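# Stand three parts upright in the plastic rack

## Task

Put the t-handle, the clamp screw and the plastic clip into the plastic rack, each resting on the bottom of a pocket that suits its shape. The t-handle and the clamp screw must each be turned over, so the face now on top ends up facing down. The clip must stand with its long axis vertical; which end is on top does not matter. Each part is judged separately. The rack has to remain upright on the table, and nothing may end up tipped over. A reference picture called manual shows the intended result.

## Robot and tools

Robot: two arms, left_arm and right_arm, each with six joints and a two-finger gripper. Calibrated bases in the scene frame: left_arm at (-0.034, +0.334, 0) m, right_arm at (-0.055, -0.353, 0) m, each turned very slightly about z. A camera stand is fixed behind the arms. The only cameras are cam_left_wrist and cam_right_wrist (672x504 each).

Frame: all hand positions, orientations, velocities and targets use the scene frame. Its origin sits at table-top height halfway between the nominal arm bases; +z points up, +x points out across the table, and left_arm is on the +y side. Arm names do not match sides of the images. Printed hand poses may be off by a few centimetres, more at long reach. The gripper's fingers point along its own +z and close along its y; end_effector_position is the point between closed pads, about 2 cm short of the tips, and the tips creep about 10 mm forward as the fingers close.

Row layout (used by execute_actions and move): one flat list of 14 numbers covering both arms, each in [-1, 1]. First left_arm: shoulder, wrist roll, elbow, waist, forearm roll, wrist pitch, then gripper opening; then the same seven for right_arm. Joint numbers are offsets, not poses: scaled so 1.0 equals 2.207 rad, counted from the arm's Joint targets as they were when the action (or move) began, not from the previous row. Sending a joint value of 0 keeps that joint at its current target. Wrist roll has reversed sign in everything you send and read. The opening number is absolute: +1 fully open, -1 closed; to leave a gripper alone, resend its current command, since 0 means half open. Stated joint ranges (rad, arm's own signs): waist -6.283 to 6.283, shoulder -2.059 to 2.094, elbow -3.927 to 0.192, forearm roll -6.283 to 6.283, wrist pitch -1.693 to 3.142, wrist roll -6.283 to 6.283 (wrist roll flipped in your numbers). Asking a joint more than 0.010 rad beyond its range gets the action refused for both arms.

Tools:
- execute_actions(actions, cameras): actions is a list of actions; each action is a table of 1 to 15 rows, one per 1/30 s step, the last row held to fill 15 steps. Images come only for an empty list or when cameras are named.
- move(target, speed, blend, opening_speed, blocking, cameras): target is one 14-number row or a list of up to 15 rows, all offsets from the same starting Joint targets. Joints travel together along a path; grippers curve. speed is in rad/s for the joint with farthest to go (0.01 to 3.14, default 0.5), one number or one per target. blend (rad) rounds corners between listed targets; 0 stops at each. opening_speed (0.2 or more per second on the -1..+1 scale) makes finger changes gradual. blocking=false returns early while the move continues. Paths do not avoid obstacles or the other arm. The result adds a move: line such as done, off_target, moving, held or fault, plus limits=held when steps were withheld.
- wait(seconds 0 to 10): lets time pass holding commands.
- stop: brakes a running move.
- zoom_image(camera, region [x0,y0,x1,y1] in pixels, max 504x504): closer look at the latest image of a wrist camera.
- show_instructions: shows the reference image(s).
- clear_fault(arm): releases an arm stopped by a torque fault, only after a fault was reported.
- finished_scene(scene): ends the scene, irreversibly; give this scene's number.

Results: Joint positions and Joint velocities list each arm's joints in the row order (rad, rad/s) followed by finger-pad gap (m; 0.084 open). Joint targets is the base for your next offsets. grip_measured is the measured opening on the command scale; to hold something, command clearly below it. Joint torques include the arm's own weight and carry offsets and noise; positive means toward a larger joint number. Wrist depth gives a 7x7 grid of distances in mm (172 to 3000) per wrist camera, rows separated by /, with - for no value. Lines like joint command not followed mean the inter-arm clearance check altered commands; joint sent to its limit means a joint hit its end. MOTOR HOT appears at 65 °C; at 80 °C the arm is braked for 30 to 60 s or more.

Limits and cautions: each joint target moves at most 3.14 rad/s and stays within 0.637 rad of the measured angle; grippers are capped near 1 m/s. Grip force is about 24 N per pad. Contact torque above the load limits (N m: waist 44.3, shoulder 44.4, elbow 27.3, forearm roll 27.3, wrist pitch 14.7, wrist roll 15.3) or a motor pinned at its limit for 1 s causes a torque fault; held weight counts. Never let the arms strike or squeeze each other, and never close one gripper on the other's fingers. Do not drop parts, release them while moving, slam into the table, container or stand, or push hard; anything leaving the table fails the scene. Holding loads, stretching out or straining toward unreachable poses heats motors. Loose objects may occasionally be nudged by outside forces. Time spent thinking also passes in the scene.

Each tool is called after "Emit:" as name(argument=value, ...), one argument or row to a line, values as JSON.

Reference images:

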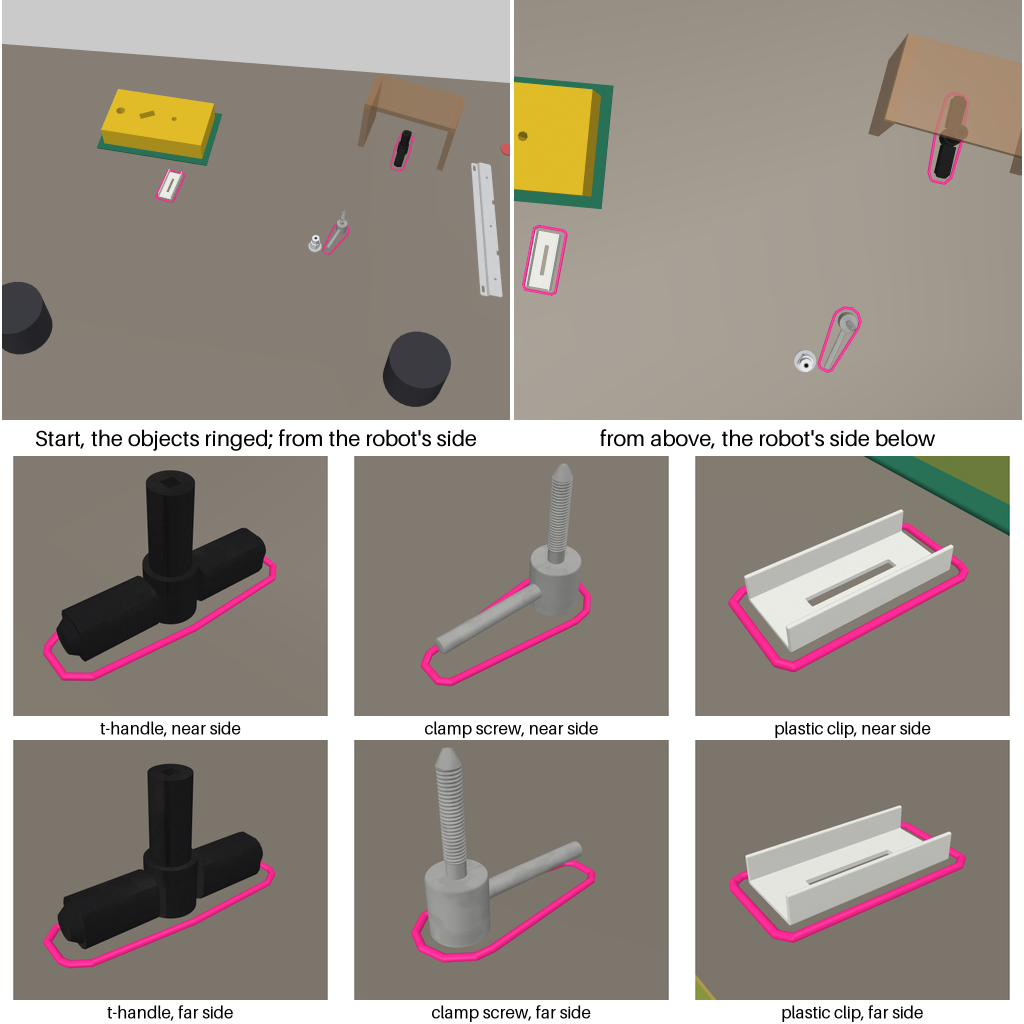

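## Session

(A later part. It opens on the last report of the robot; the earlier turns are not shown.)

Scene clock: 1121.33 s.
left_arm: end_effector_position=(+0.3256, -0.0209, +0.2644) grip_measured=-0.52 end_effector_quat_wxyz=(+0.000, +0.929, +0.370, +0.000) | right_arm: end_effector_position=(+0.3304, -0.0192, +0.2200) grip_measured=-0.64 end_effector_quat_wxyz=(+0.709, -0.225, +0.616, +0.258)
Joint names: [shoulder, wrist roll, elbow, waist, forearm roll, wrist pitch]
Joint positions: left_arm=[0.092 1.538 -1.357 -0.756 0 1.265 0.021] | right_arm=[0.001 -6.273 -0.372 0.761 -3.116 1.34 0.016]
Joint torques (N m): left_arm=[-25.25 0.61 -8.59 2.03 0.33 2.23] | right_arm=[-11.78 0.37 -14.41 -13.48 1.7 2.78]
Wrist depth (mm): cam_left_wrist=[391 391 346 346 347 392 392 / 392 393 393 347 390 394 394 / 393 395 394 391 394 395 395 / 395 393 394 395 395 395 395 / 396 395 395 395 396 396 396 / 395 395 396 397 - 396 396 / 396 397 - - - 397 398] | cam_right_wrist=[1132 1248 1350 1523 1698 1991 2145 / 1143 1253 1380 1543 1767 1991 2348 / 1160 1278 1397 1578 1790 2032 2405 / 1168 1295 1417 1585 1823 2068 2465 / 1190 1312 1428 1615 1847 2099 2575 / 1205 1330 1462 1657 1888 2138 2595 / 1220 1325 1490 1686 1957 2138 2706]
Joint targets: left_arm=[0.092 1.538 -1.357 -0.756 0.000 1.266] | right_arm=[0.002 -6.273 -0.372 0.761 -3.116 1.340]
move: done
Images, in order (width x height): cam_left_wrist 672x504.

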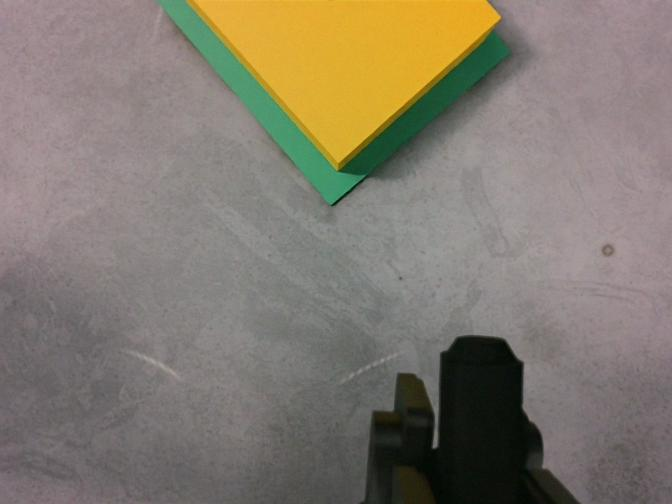

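Emit:
move(
  target=[
    [0, 0, 0, 0, 0, 0, -0.85, 0, 0, 0, 0, 0, 0, -0.25],
    [0, 0, 0, 0, 0, 0, -0.85, -0.06162, 0.0003, 0.09266, 0.00517, 0.00489, 0.03131, -0.25],
  ],
  speed=0.12,
  cameras=["cam_left_wrist", "cam_right_wrist"],
)

Scene clock: 1140.27 s.
left_arm: end_effector_position=(+0.3256, -0.0209, +0.2644) grip_measured=-0.52 end_effector_quat_wxyz=(+0.000, +0.929, +0.370, +0.000) | right_arm: end_effector_position=(+0.2843, -0.0568, +0.2120) grip_measured=-0.27 end_effector_quat_wxyz=(+0.709, -0.225, +0.616, +0.259)
Joint names: [shoulder, wrist roll, elbow, waist, forearm roll, wrist pitch]
Joint positions: left_arm=[0.092 1.538 -1.357 -0.756 0 1.266 0.021] | right_arm=[-0.134 -6.273 -0.168 0.773 -3.105 1.409 0.032]
Joint torques (N m): left_arm=[-22.67 0.72 -11.4 0.82 0.26 -2.61] | right_arm=[-10.69 0.88 -12.5 5.33 1.75 3.11]
Wrist depth (mm): cam_left_wrist=[392 392 347 347 346 392 393 / 392 393 392 347 391 393 393 / 392 393 394 391 394 393 394 / 394 394 393 396 395 395 395 / 395 395 395 394 395 396 395 / 396 395 396 396 395 394 396 / 397 397 396 396 - 397 397] | cam_right_wrist=[1184 1300 1411 1546 1690 414 778 / 1190 1305 1422 1582 1813 2093 2431 / 1209 1332 1446 1634 1867 2112 2519 / 1220 1350 1477 1642 1903 2145 2595 / 1233 1361 1493 1690 1919 2185 2654 / 1250 1372 1519 1702 1968 2249 2738 / 1262 1405 1493 1745 2014 2206 2793]
Joint targets: left_arm=[0.092 1.538 -1.357 -0.756 0.000 1.266] | right_arm=[-0.134 -6.273 -0.168 0.773 -3.105 1.409]
move: done

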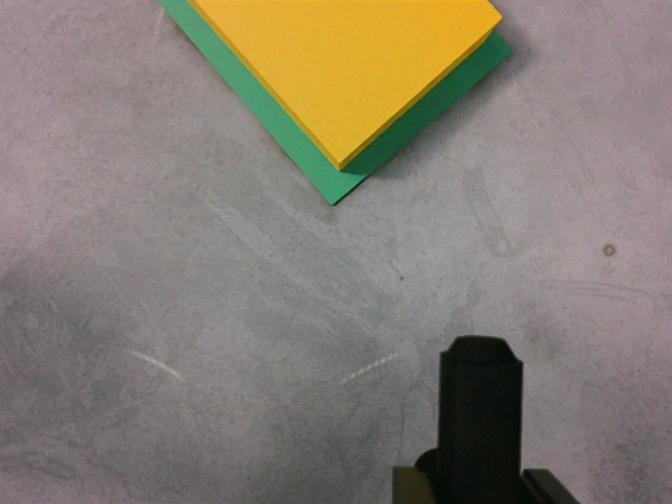

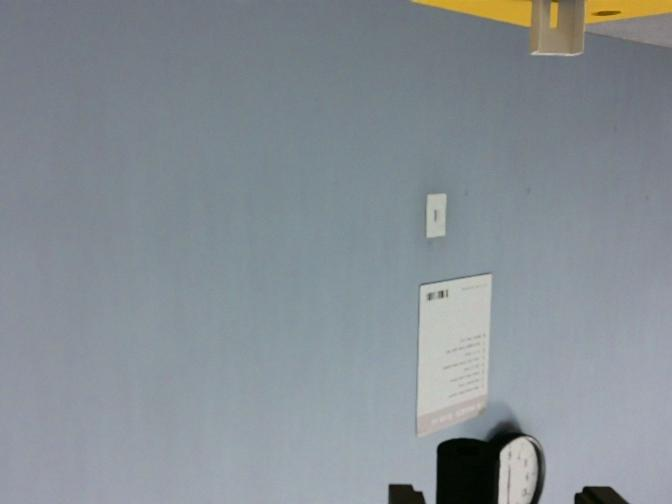

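Emit:
move(
  target=[
    [0.00122, 0, -0.08559, 0, 0, 0.08391, -0.85, 0, 0, 0, 0, 0, 0, -0.25],
    [-0.08428, -0.613, 0.18278, 0.26865, 0, -0.09891, -0.85, 0, 0, 0, 0, 0, 0, -0.25],
  ],
  speed=[0.2, 0.8],
  blend=[0.03, 0],
  cameras=["cam_left_wrist"],
)

Scene clock: 1166.27 s.
left_arm: end_effector_position=(+0.3966, +0.2529, +0.1996) grip_measured=-0.52 end_effector_quat_wxyz=(+0.000, +1.000, -0.001, +0.000) | right_arm: end_effector_position=(+0.2843, -0.0568, +0.2120) grip_measured=-0.27 end_effector_quat_wxyz=(+0.709, -0.225, +0.616, +0.259)
Joint names: [shoulder, wrist roll, elbow, waist, forearm roll, wrist pitch]
Joint positions: left_arm=[-0.094 0.185 -0.953 -0.163 0 1.047 0.021] | right_arm=[-0.134 -6.273 -0.168 0.773 -3.105 1.409 0.032]
Joint torques (N m): left_arm=[-24.52 -0.56 -10.24 1.79 0.15 -2.61] | right_arm=[-10.47 0.87 -12.39 4.78 1.67 2.93]
Wrist depth (mm): cam_left_wrist=[327 328 328 328 328 329 329 / 328 328 329 328 329 329 330 / 329 329 330 330 283 283 284 / 330 330 330 330 284 284 284 / 329 330 331 284 284 285 284 / 331 331 331 - 285 285 285 / 331 332 331 - - 331 333] | cam_right_wrist=[1176 1295 1402 1543 1702 415 774 / 1199 1300 1434 1585 1828 2074 2439 / 1207 1322 1458 1626 1877 2119 2556 / 1217 1353 1468 1657 1898 2132 435 / 1233 1369 1483 1677 1914 2099 394 / 1250 1375 1509 1698 1946 2112 389 / 1266 1402 1536 1728 2020 2099 391]
Joint targets: left_arm=[-0.094 0.185 -0.953 -0.163 0.000 1.047] | right_arm=[-0.134 -6.273 -0.168 0.773 -3.105 1.409]
move: done
Images, in order (width x height): cam_left_wrist 672x504.

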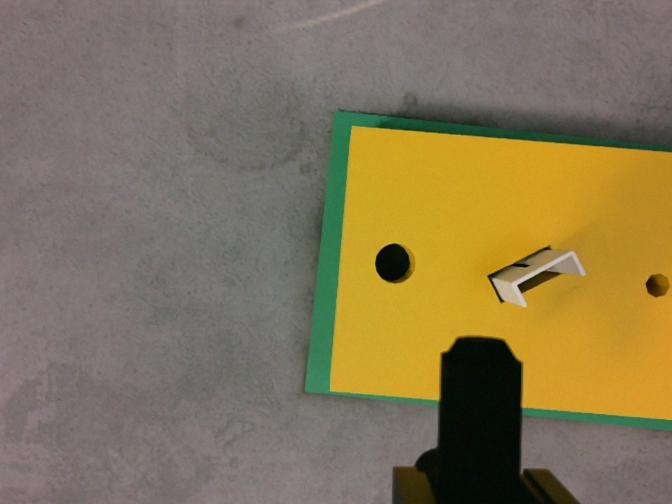

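Emit:
move(
  target=[0.12614, -0.01232, -0.0473, 0.01232, 0, -0.07879, -0.85, 0.1454, 0.56112, -0.42873, -0.09878, -0.98115, -0.28854, -0.25],
  speed=1.0,
  cameras=[],
)

Emit:
move(
  target=[0, 0, 0, 0, 0, 0, -0.85, 0.0161, 0.0624, -0.0476, -0.011, -0.109, -0.03206, -0.25],
  speed=0.6,
  cameras=["cam_right_wrist", "cam_left_wrist"],
)

Emit:
zoom_image(
  camera="cam_right_wrist",
  region=[230, 50, 430, 250],
)

Scene clock: 1182.27 s.
left_arm: end_effector_position=(+0.4531, +0.2559, +0.1247) grip_measured=-0.52 end_effector_quat_wxyz=(+0.000, +1.000, -0.001, +0.000) | right_arm: end_effector_position=(+0.3927, +0.0205, +0.2020) grip_measured=-0.27 end_effector_quat_wxyz=(-0.316, +0.801, +0.471, +0.194)
Joint names: [shoulder, wrist roll, elbow, waist, forearm roll, wrist pitch]
Joint positions: left_arm=[0.185 0.158 -1.058 -0.136 0 0.873 0.021] | right_arm=[0.186 -5.034 -1.114 0.555 -5.271 0.772 0.032]
Joint torques (N m): left_arm=[-23.52 -0.65 -10.6 2.11 0.13 -2.68] | right_arm=[-16.92 0.89 -21.28 -4.11 -2.13 -1.67]
Wrist depth (mm): cam_left_wrist=[253 254 254 254 254 254 254 / 254 254 255 254 254 254 254 / 255 254 254 255 255 255 255 / 255 255 255 255 252 252 253 / 255 256 256 255 209 209 210 / 256 256 257 256 - 210 210 / 256 256 257 - - 210 206] | cam_right_wrist=[847 763 - 250 573 549 540 / 735 669 612 321 345 498 465 / 638 589 549 503 412 401 431 / 583 544 508 464 389 366 400 / 532 497 468 442 361 342 336 / 485 457 432 408 335 320 305 / 441 418 399 380 315 299 286]
Joint targets: left_arm=[0.185 0.158 -1.058 -0.136 0.000 0.873] | right_arm=[0.186 -5.034 -1.114 0.555 -5.271 0.772]
move: done
No camera images: "cameras" was empty.

Scene clock: 1183.17 s.
left_arm: end_effector_position=(+0.4531, +0.2559, +0.1247) grip_measured=-0.52 end_effector_quat_wxyz=(+0.000, +1.000, -0.001, +0.000) | right_arm: end_effector_position=(+0.4445, -0.0014, +0.2183) grip_measured=-0.27 end_effector_quat_wxyz=(-0.196, +0.741, +0.593, +0.245)
Joint names: [shoulder, wrist roll, elbow, waist, forearm roll, wrist pitch]
Joint positions: left_arm=[0.185 0.158 -1.058 -0.136 0 0.873 0.021] | right_arm=[0.222 -4.897 -1.219 0.53 -5.511 0.701 0.032]
Joint torques (N m): left_arm=[-23.6 -0.83 -10.56 1.72 0.36 -2.67] | right_arm=[-17.96 0.79 -21.9 -4.41 -2.22 -2.16]
Wrist depth (mm): cam_left_wrist=[253 254 254 253 254 254 254 / 254 254 254 255 254 254 255 / 255 254 254 255 255 255 255 / 255 255 255 255 253 252 253 / 256 255 255 256 209 210 210 / 255 256 256 256 - 210 210 / 256 257 257 - - 210 206] | cam_right_wrist=[581 579 277 277 579 596 1857 / 532 531 505 361 517 531 1776 / 480 479 428 418 468 479 1634 / 448 447 398 380 433 447 448 / 419 418 372 365 372 419 418 / 394 393 350 342 343 393 393 / 364 364 323 318 323 364 365]
Joint targets: left_arm=[0.185 0.158 -1.058 -0.136 0.000 0.873] | right_arm=[0.222 -4.897 -1.219 0.530 -5.511 0.701]
move: done

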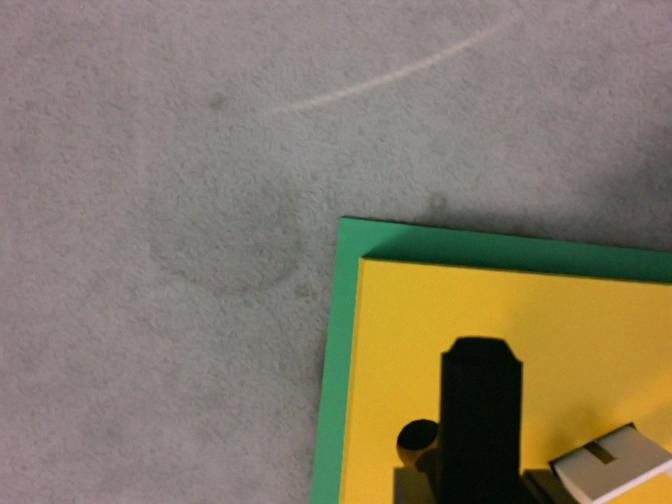

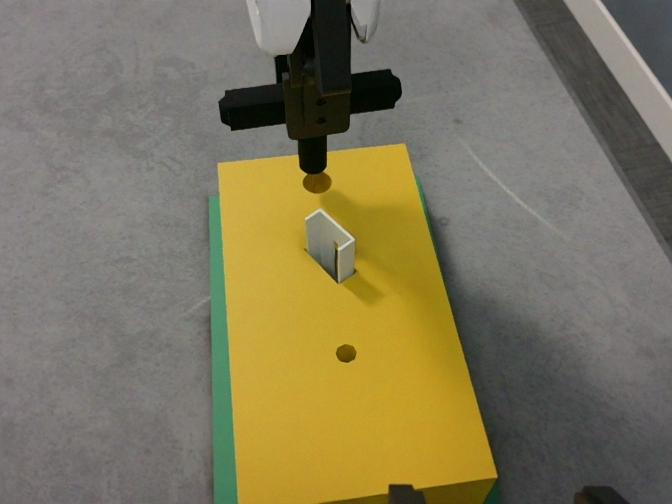

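Scaled by 2.520 from the camera's 672x504 image, which has a finer 960x720 frame.

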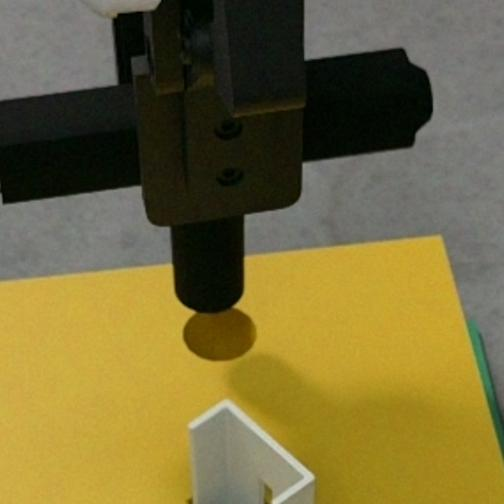

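Emit:
move(
  target=[0.01192, -0.00172, 0.00154, 0.00172, 0, -0.01346, -0.85, 0, 0, 0, 0, 0, 0, -0.25],
  speed=0.06,
  cameras=["cam_right_wrist"],
)

Emit:
zoom_image(
  camera="cam_right_wrist",
  region=[280, 120, 360, 220],
)

Scene clock: 1202.33 s.
left_arm: end_effector_position=(+0.4555, +0.2574, +0.1127) grip_measured=-0.52 end_effector_quat_wxyz=(+0.000, +1.000, -0.001, +0.000) | right_arm: end_effector_position=(+0.4445, -0.0015, +0.2183) grip_measured=-0.27 end_effector_quat_wxyz=(-0.196, +0.741, +0.593, +0.245)
Joint names: [shoulder, wrist roll, elbow, waist, forearm roll, wrist pitch]
Joint positions: left_arm=[0.211 0.154 -1.054 -0.132 0 0.844 0.021] | right_arm=[0.222 -4.897 -1.219 0.53 -5.511 0.701 0.032]
Joint torques (N m): left_arm=[-23.72 -0.59 -9.65 1.85 0.2 -2.84] | right_arm=[-18.23 -0.2 -21.95 -4.37 -2.18 -2.15]
Wrist depth (mm): cam_left_wrist=[242 242 242 242 242 242 242 / 242 242 242 243 243 243 243 / 243 243 243 243 243 243 243 / 243 243 243 243 240 241 244 / 243 243 244 244 197 198 198 / 244 244 244 244 - 198 198 / 244 245 244 - - 198 196] | cam_right_wrist=[580 579 - 276 579 595 1862 / 532 532 505 358 515 532 1772 / 480 479 428 418 468 478 1634 / 446 446 399 381 434 447 446 / 419 419 372 365 372 418 417 / 393 393 350 343 342 394 392 / 364 365 323 317 323 364 364]
Joint targets: left_arm=[0.211 0.154 -1.054 -0.132 0.000 0.844] | right_arm=[0.222 -4.897 -1.219 0.530 -5.511 0.701]
move: done
Images, in order (width x height): cam_right_wrist 672x504.

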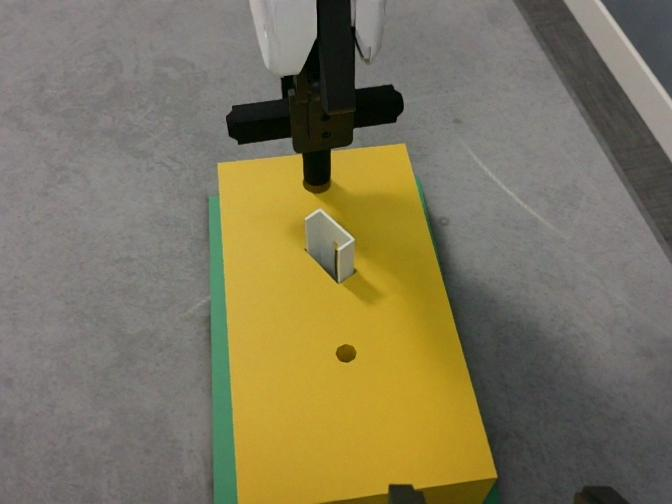

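Scaled by 5.040 from the camera's 672x504 image, which has a finer 960x720 frame.

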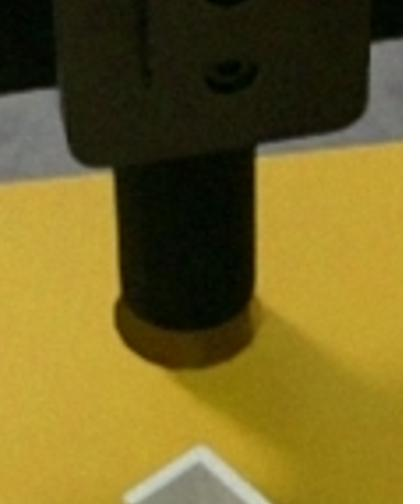

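Emit:
move(
  target=[0.00304, -0.00091, 0.00177, 0.00091, 0, -0.0048, -0.85, 0, 0, 0, 0, 0, 0, -0.25],
  speed=0.05,
  cameras=["cam_right_wrist"],
)

Emit:
zoom_image(
  camera="cam_right_wrist",
  region=[280, 120, 360, 220],
)

Scene clock: 1217.57 s.
left_arm: end_effector_position=(+0.4556, +0.2584, +0.1087) grip_measured=-0.52 end_effector_quat_wxyz=(+0.000, +1.000, -0.001, +0.000) | right_arm: end_effector_position=(+0.4445, -0.0015, +0.2183) grip_measured=-0.27 end_effector_quat_wxyz=(-0.196, +0.741, +0.593, +0.245)
Joint names: [shoulder, wrist roll, elbow, waist, forearm roll, wrist pitch]
Joint positions: left_arm=[0.218 0.152 -1.05 -0.13 0 0.833 0.021] | right_arm=[0.222 -4.897 -1.219 0.53 -5.511 0.701 0.032]
Joint torques (N m): left_arm=[-24.61 -0.53 -9.53 1.83 0.04 -2.57] | right_arm=[-18.46 -0.37 -21.96 -4.1 -2.06 -2.25]
Wrist depth (mm): cam_left_wrist=[238 238 238 238 238 238 238 / 239 238 238 238 239 239 239 / 239 239 239 239 239 239 239 / 239 239 239 239 236 237 239 / 239 240 240 240 193 194 194 / 240 240 240 240 - 194 194 / 240 241 240 - - 194 195] | cam_right_wrist=[579 578 - 277 577 594 1847 / 532 533 503 359 517 531 1799 / 480 480 429 413 467 478 1622 / 447 448 399 381 432 446 446 / 419 419 373 365 372 418 417 / 393 393 350 343 342 392 392 / 364 365 323 317 323 363 363]
Joint targets: left_arm=[0.218 0.152 -1.050 -0.130 0.000 0.833] | right_arm=[0.222 -4.897 -1.219 0.530 -5.511 0.701]
move: done
Images, in order (width x height): cam_right_wrist 672x504.

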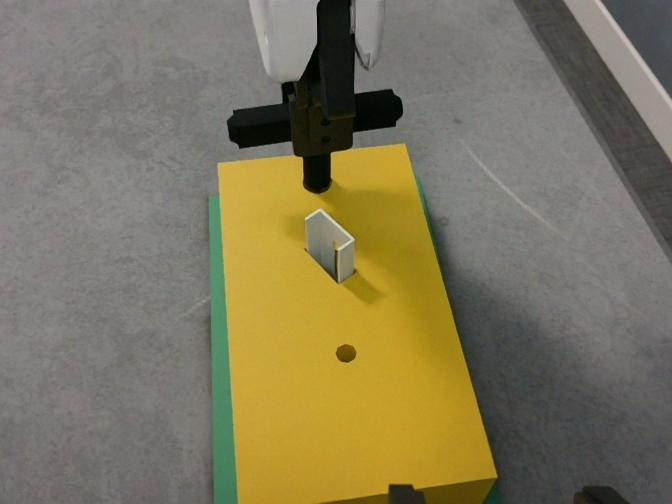

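Scaled by 5.040 from the camera's 672x504 image, which has a finer 960x720 frame.

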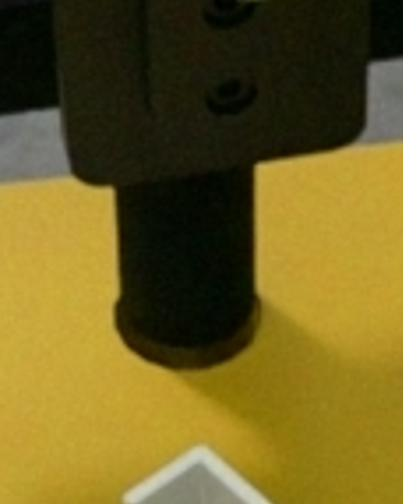

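Emit:
move(
  target=[0.00152, 0, 0.00089, 0, 0, -0.0024, -0.85, 0, 0, 0, 0, 0, 0, -0.25],
  speed=0.04,
  cameras=["cam_right_wrist"],
)

Emit:
zoom_image(
  camera="cam_right_wrist",
  region=[290, 150, 350, 210],
)

Scene clock: 1224.03 s.
left_arm: end_effector_position=(+0.4556, +0.2584, +0.1066) grip_measured=-0.52 end_effector_quat_wxyz=(+0.000, +1.000, -0.001, +0.000) | right_arm: end_effector_position=(+0.4445, -0.0015, +0.2183) grip_measured=-0.27 end_effector_quat_wxyz=(-0.196, +0.741, +0.593, +0.245)
Joint names: [shoulder, wrist roll, elbow, waist, forearm roll, wrist pitch]
Joint positions: left_arm=[0.221 0.152 -1.048 -0.13 0 0.828 0.021] | right_arm=[0.222 -4.897 -1.219 0.53 -5.511 0.701 0.032]
Joint torques (N m): left_arm=[-24.15 -0.58 -9.47 1.51 0.22 -2.78] | right_arm=[-18.87 -0.29 -21.96 -4.3 -1.75 -2.24]
Wrist depth (mm): cam_left_wrist=[235 236 236 236 236 236 237 / 236 236 236 236 236 236 237 / 236 237 237 237 237 237 237 / 237 237 237 237 235 235 237 / 238 238 238 237 192 191 192 / 238 238 238 239 - 192 192 / 239 238 238 - - 192 192] | cam_right_wrist=[578 578 - 277 578 597 1857 / 533 531 504 360 519 530 1785 / 479 480 428 414 469 480 1634 / 446 447 398 381 433 446 446 / 418 418 372 365 373 418 418 / 394 393 350 343 343 392 392 / 364 364 323 317 323 364 364]
Joint targets: left_arm=[0.221 0.152 -1.048 -0.130 0.000 0.828] | right_arm=[0.222 -4.897 -1.219 0.530 -5.511 0.701]
move: done
Images, in order (width x height): cam_right_wrist 672x504.

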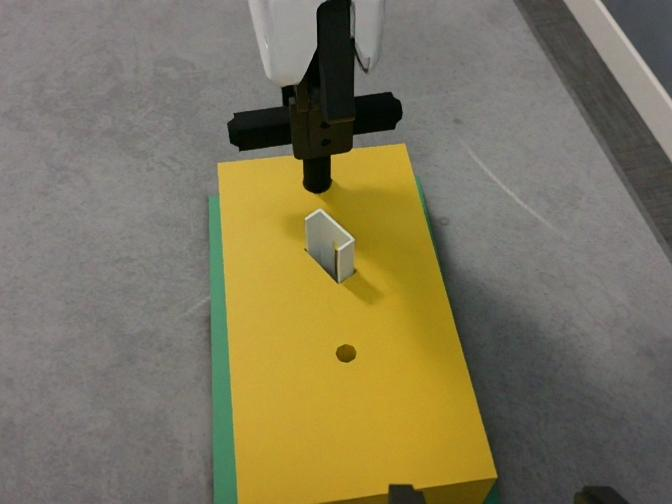

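Scaled by 8.400 from the camera's 672x504 image, which has a finer 960x720 frame.

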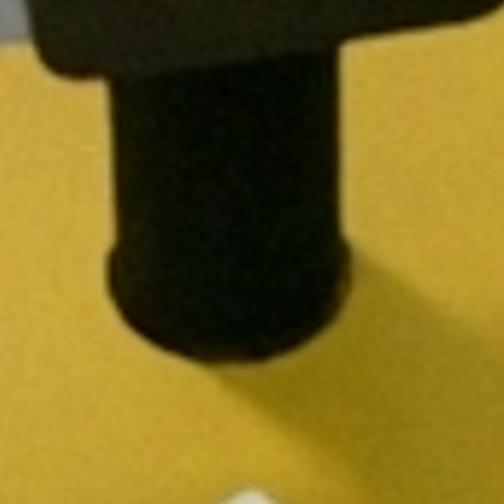

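Emit:
move(
  target=[0.00116, 0, 0.00068, 0, 0, -0.00182, -0.85, 0, 0, 0, 0, 0, 0, -0.25],
  speed=0.03,
  cameras=["cam_right_wrist"],
)

Emit:
zoom_image(
  camera="cam_right_wrist",
  region=[290, 150, 350, 210],
)

Scene clock: 1233.90 s.
left_arm: end_effector_position=(+0.4555, +0.2584, +0.1051) grip_measured=-0.52 end_effector_quat_wxyz=(+0.000, +1.000, -0.001, +0.000) | right_arm: end_effector_position=(+0.4445, -0.0015, +0.2183) grip_measured=-0.27 end_effector_quat_wxyz=(-0.196, +0.741, +0.593, +0.245)
Joint names: [shoulder, wrist roll, elbow, waist, forearm roll, wrist pitch]
Joint positions: left_arm=[0.224 0.152 -1.047 -0.13 0 0.824 0.021] | right_arm=[0.222 -4.897 -1.219 0.53 -5.511 0.701 0.032]
Joint torques (N m): left_arm=[-23.99 -0.65 -9.38 1.67 0.06 -2.7] | right_arm=[-19.03 -0.33 -22 -4.06 -1.86 -2.12]
Wrist depth (mm): cam_left_wrist=[234 234 234 235 234 235 235 / 234 235 235 235 235 235 235 / 235 235 235 235 236 236 236 / 236 235 236 236 233 234 236 / 236 236 236 236 190 190 190 / 236 237 236 237 - 190 191 / 237 237 237 - - 191 191] | cam_right_wrist=[578 578 - 278 579 595 1862 / 532 533 505 356 518 532 1772 / 480 480 429 414 466 480 1630 / 447 447 399 380 434 446 447 / 418 418 372 365 372 418 419 / 393 392 350 342 342 393 392 / 364 364 323 317 323 364 364]
Joint targets: left_arm=[0.224 0.152 -1.047 -0.130 0.000 0.824] | right_arm=[0.222 -4.897 -1.219 0.530 -5.511 0.701]
move: done
Images, in order (width x height): cam_right_wrist 672x504.

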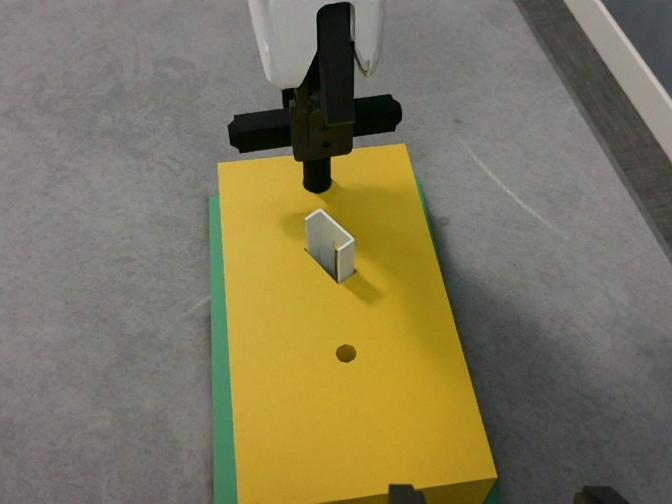

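Scaled by 8.400 from the camera's 672x504 image, which has a finer 960x720 frame.

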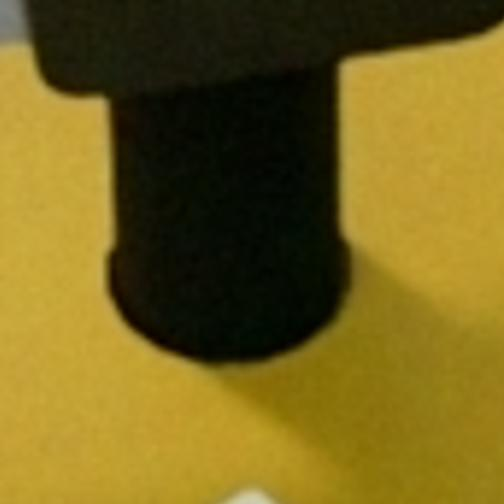

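Emit:
move(
  target=[0.00152, 0, 0.00089, 0, 0, -0.0024, -0.85, 0, 0, 0, 0, 0, 0, -0.25],
  speed=0.03,
  cameras=["cam_right_wrist"],
)

Emit:
zoom_image(
  camera="cam_right_wrist",
  region=[290, 150, 350, 210],
)

Scene clock: 1237.30 s.
left_arm: end_effector_position=(+0.4555, +0.2585, +0.1031) grip_measured=-0.52 end_effector_quat_wxyz=(+0.000, +1.000, -0.001, +0.000) | right_arm: end_effector_position=(+0.4445, -0.0015, +0.2183) grip_measured=-0.27 end_effector_quat_wxyz=(-0.196, +0.741, +0.593, +0.245)
Joint names: [shoulder, wrist roll, elbow, waist, forearm roll, wrist pitch]
Joint positions: left_arm=[0.227 0.152 -1.045 -0.13 0 0.818 0.021] | right_arm=[0.222 -4.897 -1.219 0.53 -5.511 0.701 0.032]
Joint torques (N m): left_arm=[-24.02 -0.73 -9.41 1.9 0.13 -2.63] | right_arm=[-19.43 -0.26 -21.93 -4.15 -1.83 -2.26]
Wrist depth (mm): cam_left_wrist=[232 232 232 232 233 233 233 / 233 233 233 232 233 233 233 / 233 233 234 234 234 234 234 / 233 234 234 233 231 231 234 / 234 234 234 234 188 188 188 / 235 235 235 235 - 189 189 / 235 235 235 235 - 189 189] | cam_right_wrist=[580 580 - 278 577 595 1852 / 531 532 505 360 518 531 1785 / 480 481 429 412 467 480 1622 / 446 447 398 381 432 447 446 / 418 419 372 365 372 418 417 / 394 393 350 342 342 392 392 / 364 364 323 317 323 363 364]
Joint targets: left_arm=[0.227 0.152 -1.045 -0.130 0.000 0.818] | right_arm=[0.222 -4.897 -1.219 0.530 -5.511 0.701]
move: done
Images, in order (width x height): cam_right_wrist 672x504.

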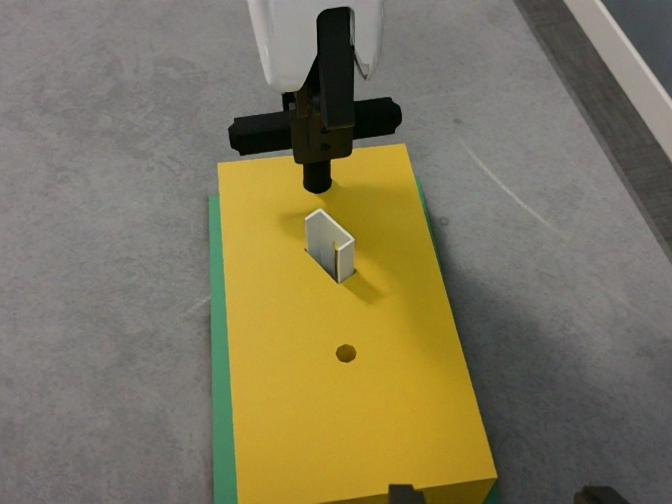

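Scaled by 8.400 from the camera's 672x504 image, which has a finer 960x720 frame.

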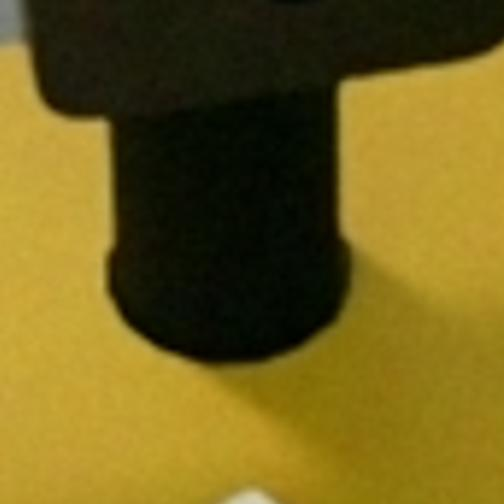

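Emit:
move(
  target=[
    [0.00041, 0, -0.00054, 0, 0, 0.00014, -0.85, 0, 0, 0, 0, 0, 0, -0.25],
    [0.01903, 0, 0.00671, 0, 0, -0.02574, -0.85, 0, 0, 0, 0, 0, 0, -0.25],
  ],
  speed=[0.03, 0.04],
  cameras=["cam_right_wrist"],
)

Emit:
zoom_image(
  camera="cam_right_wrist",
  region=[220, 50, 420, 230],
)

Scene clock: 1252.10 s.
left_arm: end_effector_position=(+0.4561, +0.2584, +0.0813) grip_measured=-0.52 end_effector_quat_wxyz=(+0.000, +1.000, -0.001, +0.000) | right_arm: end_effector_position=(+0.4445, -0.0015, +0.2183) grip_measured=-0.27 end_effector_quat_wxyz=(-0.196, +0.741, +0.593, +0.245)
Joint names: [shoulder, wrist roll, elbow, waist, forearm roll, wrist pitch]
Joint positions: left_arm=[0.269 0.152 -1.03 -0.13 0 0.762 0.021] | right_arm=[0.222 -4.897 -1.219 0.53 -5.511 0.701 0.032]
Joint torques (N m): left_arm=[-10.01 -0.67 -4.47 1.36 0.01 -2.34] | right_arm=[-19.4 -0.29 -21.97 -4.22 -1.73 -2.14]
Wrist depth (mm): cam_left_wrist=[211 211 212 211 212 212 212 / 212 212 212 212 212 212 212 / 212 212 212 213 212 213 213 / 212 212 213 213 210 210 213 / 213 213 213 213 - - 210 / 213 213 213 213 - - - / 213 213 214 - - - -] | cam_right_wrist=[580 579 - 278 577 596 1862 / 532 531 518 305 518 530 1790 / 481 480 418 408 468 480 1626 / 447 446 398 380 434 447 446 / 418 418 373 365 373 418 418 / 394 393 349 342 342 392 392 / 365 364 323 317 323 364 363]
Joint targets: left_arm=[0.269 0.152 -1.030 -0.130 0.000 0.762] | right_arm=[0.222 -4.897 -1.219 0.530 -5.511 0.701]
move: done
Images, in order (width x height): cam_right_wrist 672x504.

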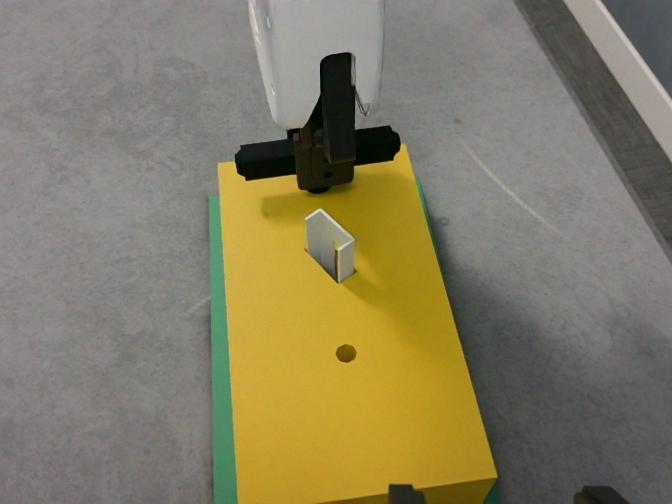

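Scaled by 2.520 from the camera's 672x504 image, which has a finer 960x720 frame.

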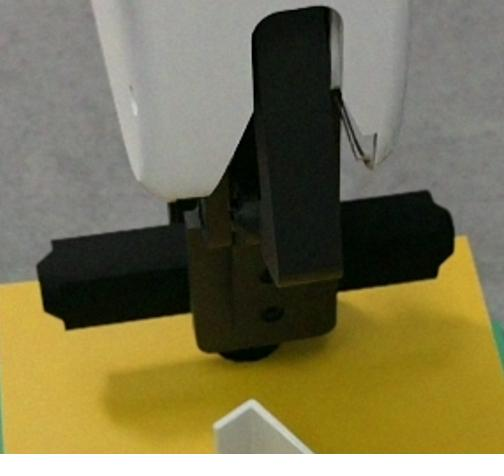

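Emit:
move(
  target=[
    [-0.00085, 0, -0.00033, 0, 0, 0.00118, -0.85, 0, 0, 0, 0, 0, 0, -0.25],
    [-0.00085, 0, -0.00033, 0, 0, 0.00118, -0.3, 0, 0, 0, 0, 0, 0, -0.25],
  ],
  speed=0.03,
  opening_speed=0.4,
  cameras=["cam_right_wrist"],
)

Emit:
zoom_image(
  camera="cam_right_wrist",
  region=[220, 50, 420, 230],
)

Scene clock: 1262.10 s.
left_arm: end_effector_position=(+0.4559, +0.2584, +0.0820) grip_measured=-0.32 end_effector_quat_wxyz=(+0.000, +1.000, -0.001, +0.000) | right_arm: end_effector_position=(+0.4445, -0.0015, +0.2183) grip_measured=-0.27 end_effector_quat_wxyz=(-0.196, +0.741, +0.593, +0.245)
Joint names: [shoulder, wrist roll, elbow, waist, forearm roll, wrist pitch]
Joint positions: left_arm=[0.267 0.152 -1.031 -0.13 0 0.764 0.03] | right_arm=[0.222 -4.897 -1.219 0.53 -5.511 0.701 0.032]
Joint torques (N m): left_arm=[-30.29 -0.57 -10.04 1.85 0.06 -2.77] | right_arm=[-19.77 -0.27 -21.94 -4.24 -1.32 -2.27]
Wrist depth (mm): cam_left_wrist=[211 212 211 211 212 212 212 / 211 212 212 212 212 212 212 / 212 212 213 213 212 213 213 / 212 212 213 213 210 210 213 / 213 213 213 213 - - 200 / 213 213 214 214 - - - / 214 214 214 - - - -] | cam_right_wrist=[578 579 - 278 579 596 1852 / 531 533 517 306 516 531 1795 / 480 480 419 408 468 478 1626 / 447 447 398 381 433 447 447 / 419 417 372 365 372 418 418 / 393 393 349 342 342 394 393 / 364 364 323 317 323 364 363]
Joint targets: left_arm=[0.267 0.152 -1.031 -0.130 0.000 0.764] | right_arm=[0.222 -4.897 -1.219 0.530 -5.511 0.701]
move: done
Images, in order (width x height): cam_right_wrist 672x504.

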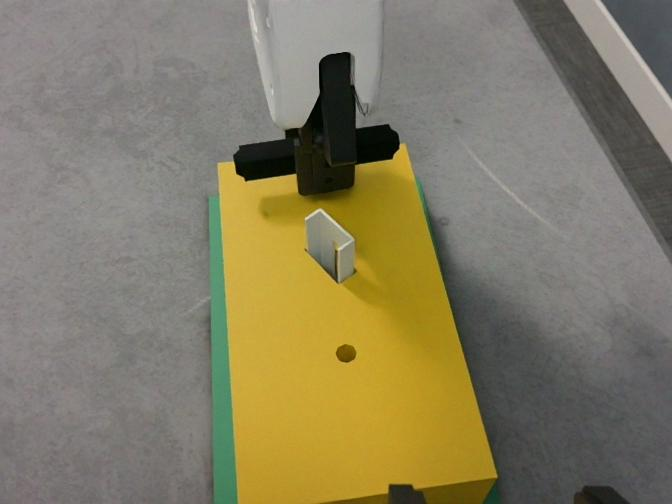

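Scaled by 2.520 from the camera's 672x504 image, which has a finer 960x720 frame.

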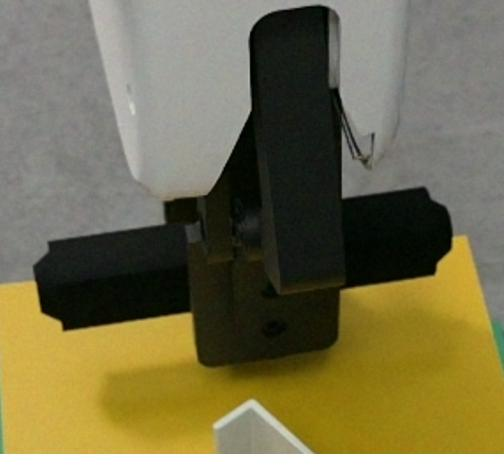

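Emit:
move(
  target=[
    [0, 0, 0, 0, 0, 0, -0.1, 0, 0, 0, 0, 0, 0, -0.25],
    [-0.07576, 0, -0.06692, 0, 0, 0.14268, -0.1, -0.04314, 0.63448, 0.28663, -0.59044, 0.05818, 0.52918, -0.25],
    [-0.16357, 0.01495, 0.03507, -0.01454, 0, 0.12855, -0.1, 0.1875, 0.75985, 0.22152, -0.52972, 0.0956, 0.41785, -0.25],
  ],
  speed=[0.3, 0.7, 0.4],
  blend=[0, 0, 0],
  cameras=["all"],
)

Scene clock: 1334.90 s.
left_arm: end_effector_position=(+0.3966, +0.2533, +0.1997) grip_measured=-0.11 end_effector_quat_wxyz=(+0.000, +1.000, +0.000, +0.000) | right_arm: end_effector_position=(+0.2229, -0.3036, +0.0548) grip_measured=-0.27 end_effector_quat_wxyz=(+0.478, -0.521, -0.478, -0.521)
Joint names: [shoulder, wrist roll, elbow, waist, forearm roll, wrist pitch]
Joint positions: left_arm=[-0.094 0.185 -0.954 -0.162 0 1.048 0.039] | right_arm=[0.636 -3.22 -0.73 -0.639 -5.3 1.623 0.032]
Joint torques (N m): left_arm=[-24.34 0.67 -9.84 -2.54 0.05 -2.67] | right_arm=[-13.7 0.89 -6.52 4.99 1.82 1.36]
Wrist depth (mm): cam_left_wrist=[328 328 328 328 329 329 329 / 328 328 328 329 329 329 330 / 328 328 329 329 283 284 284 / 330 329 330 330 284 283 284 / 330 331 330 327 285 285 284 / 331 331 331 331 285 286 285 / 332 332 331 331 332 333 332] | cam_right_wrist=[720 - - - - 689 2771 / 696 841 - - - - 2760 / 702 - - - - - 2749 / 705 - 2414 2422 - - 2749 / 705 1079 1091 1100 1105 683 706 / 506 587 510 591 512 523 509 / 362 363 364 363 365 366 366]
Joint targets: left_arm=[-0.094 0.185 -0.954 -0.162 0.000 1.048] | right_arm=[0.636 -3.220 -0.730 -0.639 -5.300 1.623]
move: done

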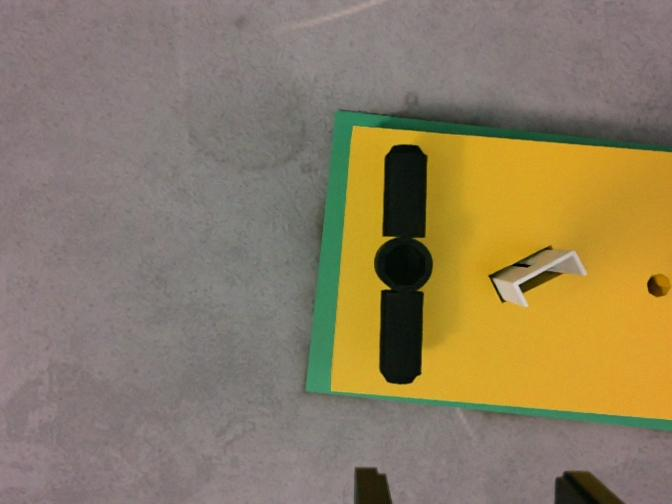

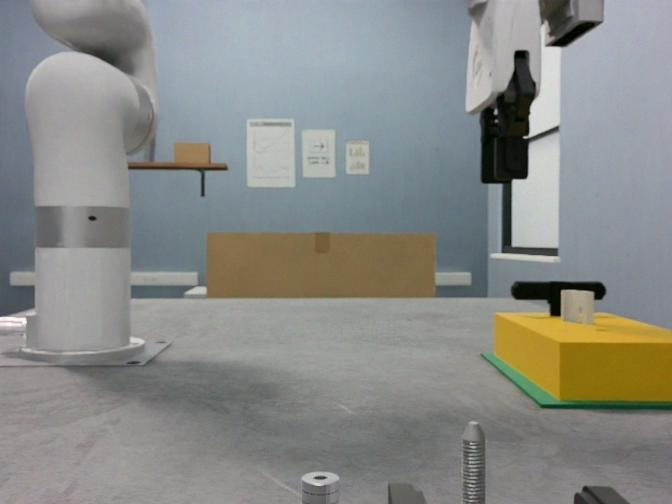

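Emit:
zoom_image(
  camera="cam_right_wrist",
  region=[490, 260, 640, 360],
)

Emit:
zoom_image(
  camera="cam_right_wrist",
  region=[280, 400, 520, 504],
)

Emit:
zoom_image(
  camera="cam_left_wrist",
  region=[350, 130, 460, 400],
)

Scaled by 3.360 from the camera's 672x504 image, which has a finer 960x720 frame.

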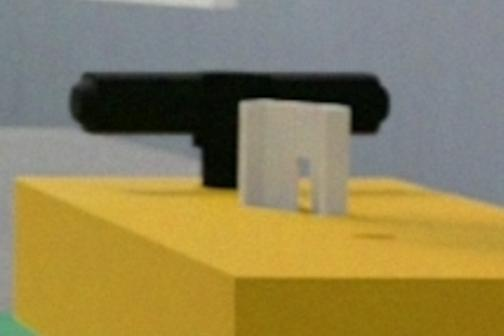

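Scaled by 2.100 from the camera's 672x504 image, which has a finer 960x720 frame.

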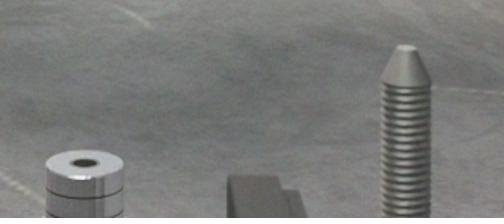

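Scaled by 1.867 from the camera's 672x504 image, which has a finer 960x720 frame.

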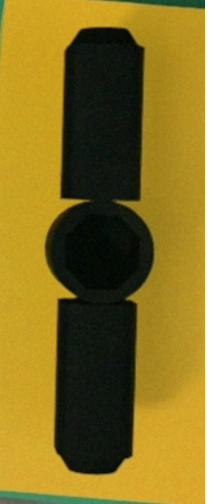

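Emit:
move(
  target=[0, 0, 0, 0, 0, 0, -0.1, -0.03493, 0.01654, 0.05777, 0.13647, 0.1343, -0.04966, -0.25],
  speed=0.2,
  cameras=["cam_right_wrist"],
)

Scene clock: 1394.40 s.
left_arm: end_effector_position=(+0.3966, +0.2533, +0.1997) grip_measured=-0.11 end_effector_quat_wxyz=(+0.000, +1.000, +0.000, +0.000) | right_arm: end_effector_position=(+0.2375, -0.2139, +0.0479) grip_measured=-0.27 end_effector_quat_wxyz=(-0.461, +0.539, +0.495, +0.503)
Joint names: [shoulder, wrist roll, elbow, waist, forearm roll, wrist pitch]
Joint positions: left_arm=[-0.094 0.185 -0.954 -0.162 0 1.048 0.039] | right_arm=[0.559 -3.183 -0.603 -0.338 -5.004 1.514 0.032]
Joint torques (N m): left_arm=[-24.52 0.65 -10.29 -2.04 -0.04 -2.26] | right_arm=[-16.08 0.84 -4.57 5.24 1.93 1.16]
Wrist depth (mm): cam_left_wrist=[328 328 328 328 328 329 329 / 328 328 328 329 328 329 330 / 329 329 330 329 283 284 283 / 330 329 330 330 284 284 284 / 330 331 331 328 285 284 285 / 332 331 331 332 285 285 285 / 331 331 332 332 332 333 333] | cam_right_wrist=[597 - - - - 596 2738 / 613 - - - - - 2738 / 637 - 2286 2325 - - 2793 / 621 - 2325 2333 2348 1069 2333 / 615 684 685 685 688 588 432 / 446 446 447 449 404 452 432 / 306 306 332 307 308 308 308]
Joint targets: left_arm=[-0.094 0.185 -0.954 -0.162 0.000 1.048] | right_arm=[0.559 -3.183 -0.603 -0.338 -5.004 1.514]
move: done
Images, in order (width x height): cam_right_wrist 672x504.

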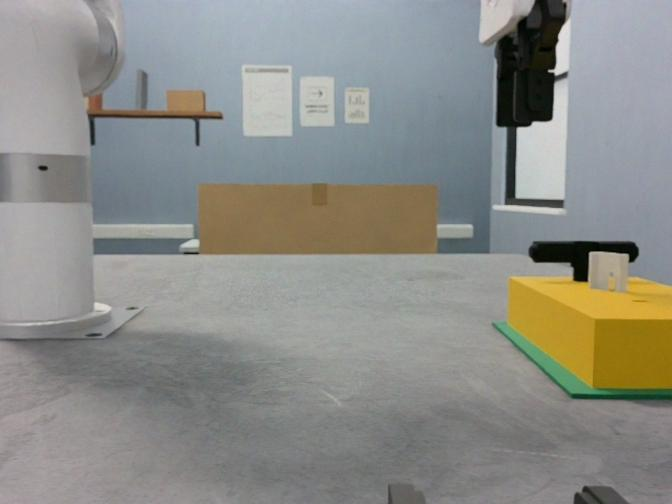

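Emit:
move(
  target=[0, 0, 0, 0, 0, 0, -0.1, 0, 0, 0, 0, 0, 0, -1.0],
  opening_speed=0.5,
  cameras=[],
)

Scene clock: 1398.17 s.
left_arm: end_effector_position=(+0.3966, +0.2533, +0.1997) grip_measured=-0.11 end_effector_quat_wxyz=(+0.000, +1.000, +0.000, +0.000) | right_arm: end_effector_position=(+0.2375, -0.2138, +0.0479) grip_measured=-0.84 end_effector_quat_wxyz=(-0.461, +0.539, +0.495, +0.503)
Joint names: [shoulder, wrist roll, elbow, waist, forearm roll, wrist pitch]
Joint positions: left_arm=[-0.094 0.185 -0.954 -0.162 0 1.048 0.039] | right_arm=[0.559 -3.183 -0.603 -0.338 -5.004 1.514 0.007]
Joint torques (N m): left_arm=[-23.89 0.66 -10.13 -1.79 -0.01 -2] | right_arm=[-15.13 0.8 -5.8 4.39 0.61 1.76]
Wrist depth (mm): cam_left_wrist=[328 327 328 328 328 328 328 / 329 328 329 329 328 328 329 / 329 330 329 329 284 284 284 / 330 330 330 330 284 284 284 / 330 330 330 328 284 285 285 / 331 331 331 332 285 285 286 / 331 332 331 332 332 331 332] | cam_right_wrist=[597 - - - - 599 2749 / 613 - - - - - 2749 / 636 - 2333 2317 - - 2738 / 621 - 2294 2333 2364 1067 2333 / 613 681 683 687 688 584 432 / 445 448 447 448 404 451 433 / 306 307 307 307 307 308 308]
Joint targets: left_arm=[-0.094 0.185 -0.954 -0.162 0.000 1.048] | right_arm=[0.559 -3.183 -0.603 -0.338 -5.004 1.514]
move: done
No camera images: "cameras" was empty.

Emit:
move(
  target=[
    [-0.036, 0.047, -0.081, -0.067, 0, 0.117, -0.1, -0.1937, -0.11387, 0.07408, -0.01087, -0.01246, 0.03779, -1.0],
    [-0.07218, 0.09384, -0.16198, -0.13339, 0, 0.23416, 0.0, -0.25442, 0.97916, 0.09148, 0.34567, 0.59583, -0.08944, -1.0],
  ],
  speed=[0.35, 0.9],
  blend=[0.03, 0],
  cameras=["cam_left_wrist"],
)

Scene clock: 1442.07 s.
left_arm: end_effector_position=(+0.3205, +0.1497, +0.3796) grip_measured=-0.01 end_effector_quat_wxyz=(+0.000, +0.999, -0.044, +0.000) | right_arm: end_effector_position=(+0.3524, -0.0598, +0.2164) grip_measured=-0.84 end_effector_quat_wxyz=(+0.478, -0.035, +0.672, +0.564)
Joint names: [shoulder, wrist roll, elbow, waist, forearm roll, wrist pitch]
Joint positions: left_arm=[-0.253 0.392 -1.311 -0.457 0 1.565 0.044] | right_arm=[-0.003 -1.022 -0.401 0.425 -3.689 1.316 0.007]
Joint torques (N m): left_arm=[-20.42 0.7 -11.07 -2.21 0.07 -1.3] | right_arm=[-13.96 0.63 -14.18 5.42 2.33 1.83]
Wrist depth (mm): cam_left_wrist=[506 504 506 506 506 505 507 / 505 505 460 461 461 508 508 / 508 509 463 462 463 506 510 / 509 508 505 505 506 509 509 / 510 509 511 511 510 509 510 / 511 510 512 511 513 512 512 / 510 510 510 511 513 511 513] | cam_right_wrist=[270 278 372 2654 - - - / 291 386 2044 2414 2899 - - / 517 1686 1903 2158 2538 - - / 1411 1564 1772 1979 2302 2685 - / 1332 1474 1611 1833 2099 2439 2863 / 1253 1369 1506 1669 1903 2093 2519 / 1176 1260 1391 1546 1754 1940 2249]
Joint targets: left_arm=[-0.253 0.392 -1.311 -0.457 0.000 1.565] | right_arm=[-0.003 -1.022 -0.401 0.425 -3.689 1.316]
move: done
Images, in order (width x height): cam_left_wrist 672x504.

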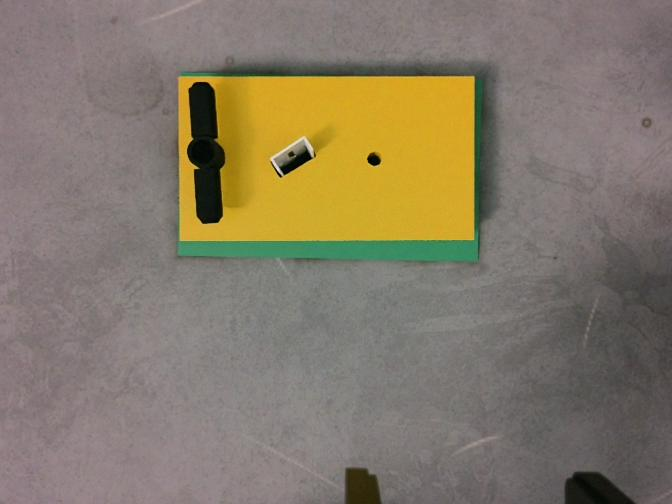

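Emit:
move(
  target=[0.09941, 0.16987, -0.09692, -0.16951, 0, -0.00295, 0.0, -0.02578, 0.46851, 0.00743, 0.15279, 0.26067, -0.05424, -1.0],
  speed=0.7,
  cameras=["cam_left_wrist"],
)

Emit:
zoom_image(
  camera="cam_left_wrist",
  region=[300, 150, 520, 400],
)

Scene clock: 1449.97 s.
left_arm: end_effector_position=(+0.2707, -0.0153, +0.3751) grip_measured=-0.01 end_effector_quat_wxyz=(+0.000, +0.999, -0.044, +0.000) | right_arm: end_effector_position=(+0.3298, -0.0188, +0.2199) grip_measured=-0.84 end_effector_quat_wxyz=(+0.687, -0.234, +0.641, +0.251)
Joint names: [shoulder, wrist roll, elbow, waist, forearm roll, wrist pitch]
Joint positions: left_arm=[-0.034 0.767 -1.525 -0.831 0 1.558 0.044] | right_arm=[-0.06 0.012 -0.384 0.762 -3.114 1.197 0.007]
Joint torques (N m): left_arm=[-19.05 0.73 -10.95 -2.55 -0.18 -2.64] | right_arm=[-13.66 0.83 -15 5.17 1.57 1.64]
Wrist depth (mm): cam_left_wrist=[454 457 499 502 502 503 502 / 456 458 499 501 504 503 502 / 489 491 501 503 503 503 503 / 503 502 504 - 272 503 504 / 505 504 506 506 277 265 505 / 507 505 506 508 278 265 268 / 506 506 507 507 266 268 269] | cam_right_wrist=[1155 1262 1372 1506 1657 363 362 / 1162 1271 1391 1550 1745 2020 2302 / 1160 1278 1397 1574 1813 2087 2448 / 1172 1295 1414 1582 1828 2050 2483 / 1180 1307 1417 1600 1852 2093 2474 / 1188 1315 1437 1611 1833 2112 2528 / 1196 1285 1431 1622 1818 2132 2556]
Joint targets: left_arm=[-0.034 0.767 -1.525 -0.831 0.000 1.558] | right_arm=[-0.060 0.012 -0.384 0.762 -3.114 1.197]
move: done
Images, in order (width x height): cam_left_wrist 672x504.

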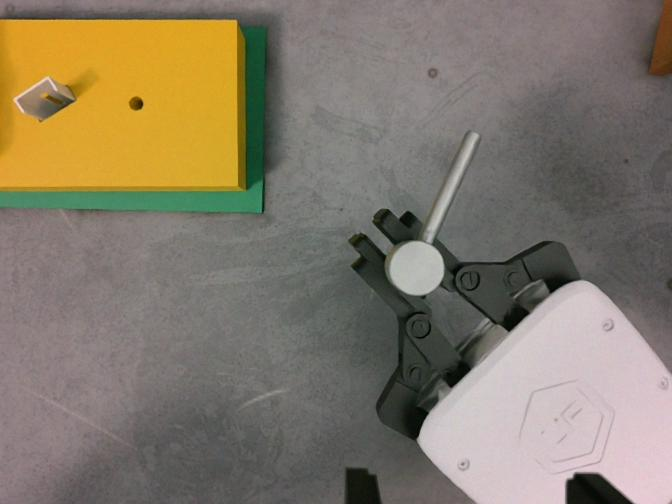

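Scaled by 2.016 from the camera's 672x504 image, which has a finer 960x720 frame.

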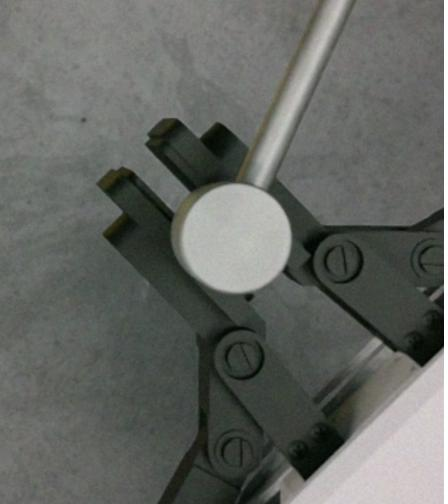

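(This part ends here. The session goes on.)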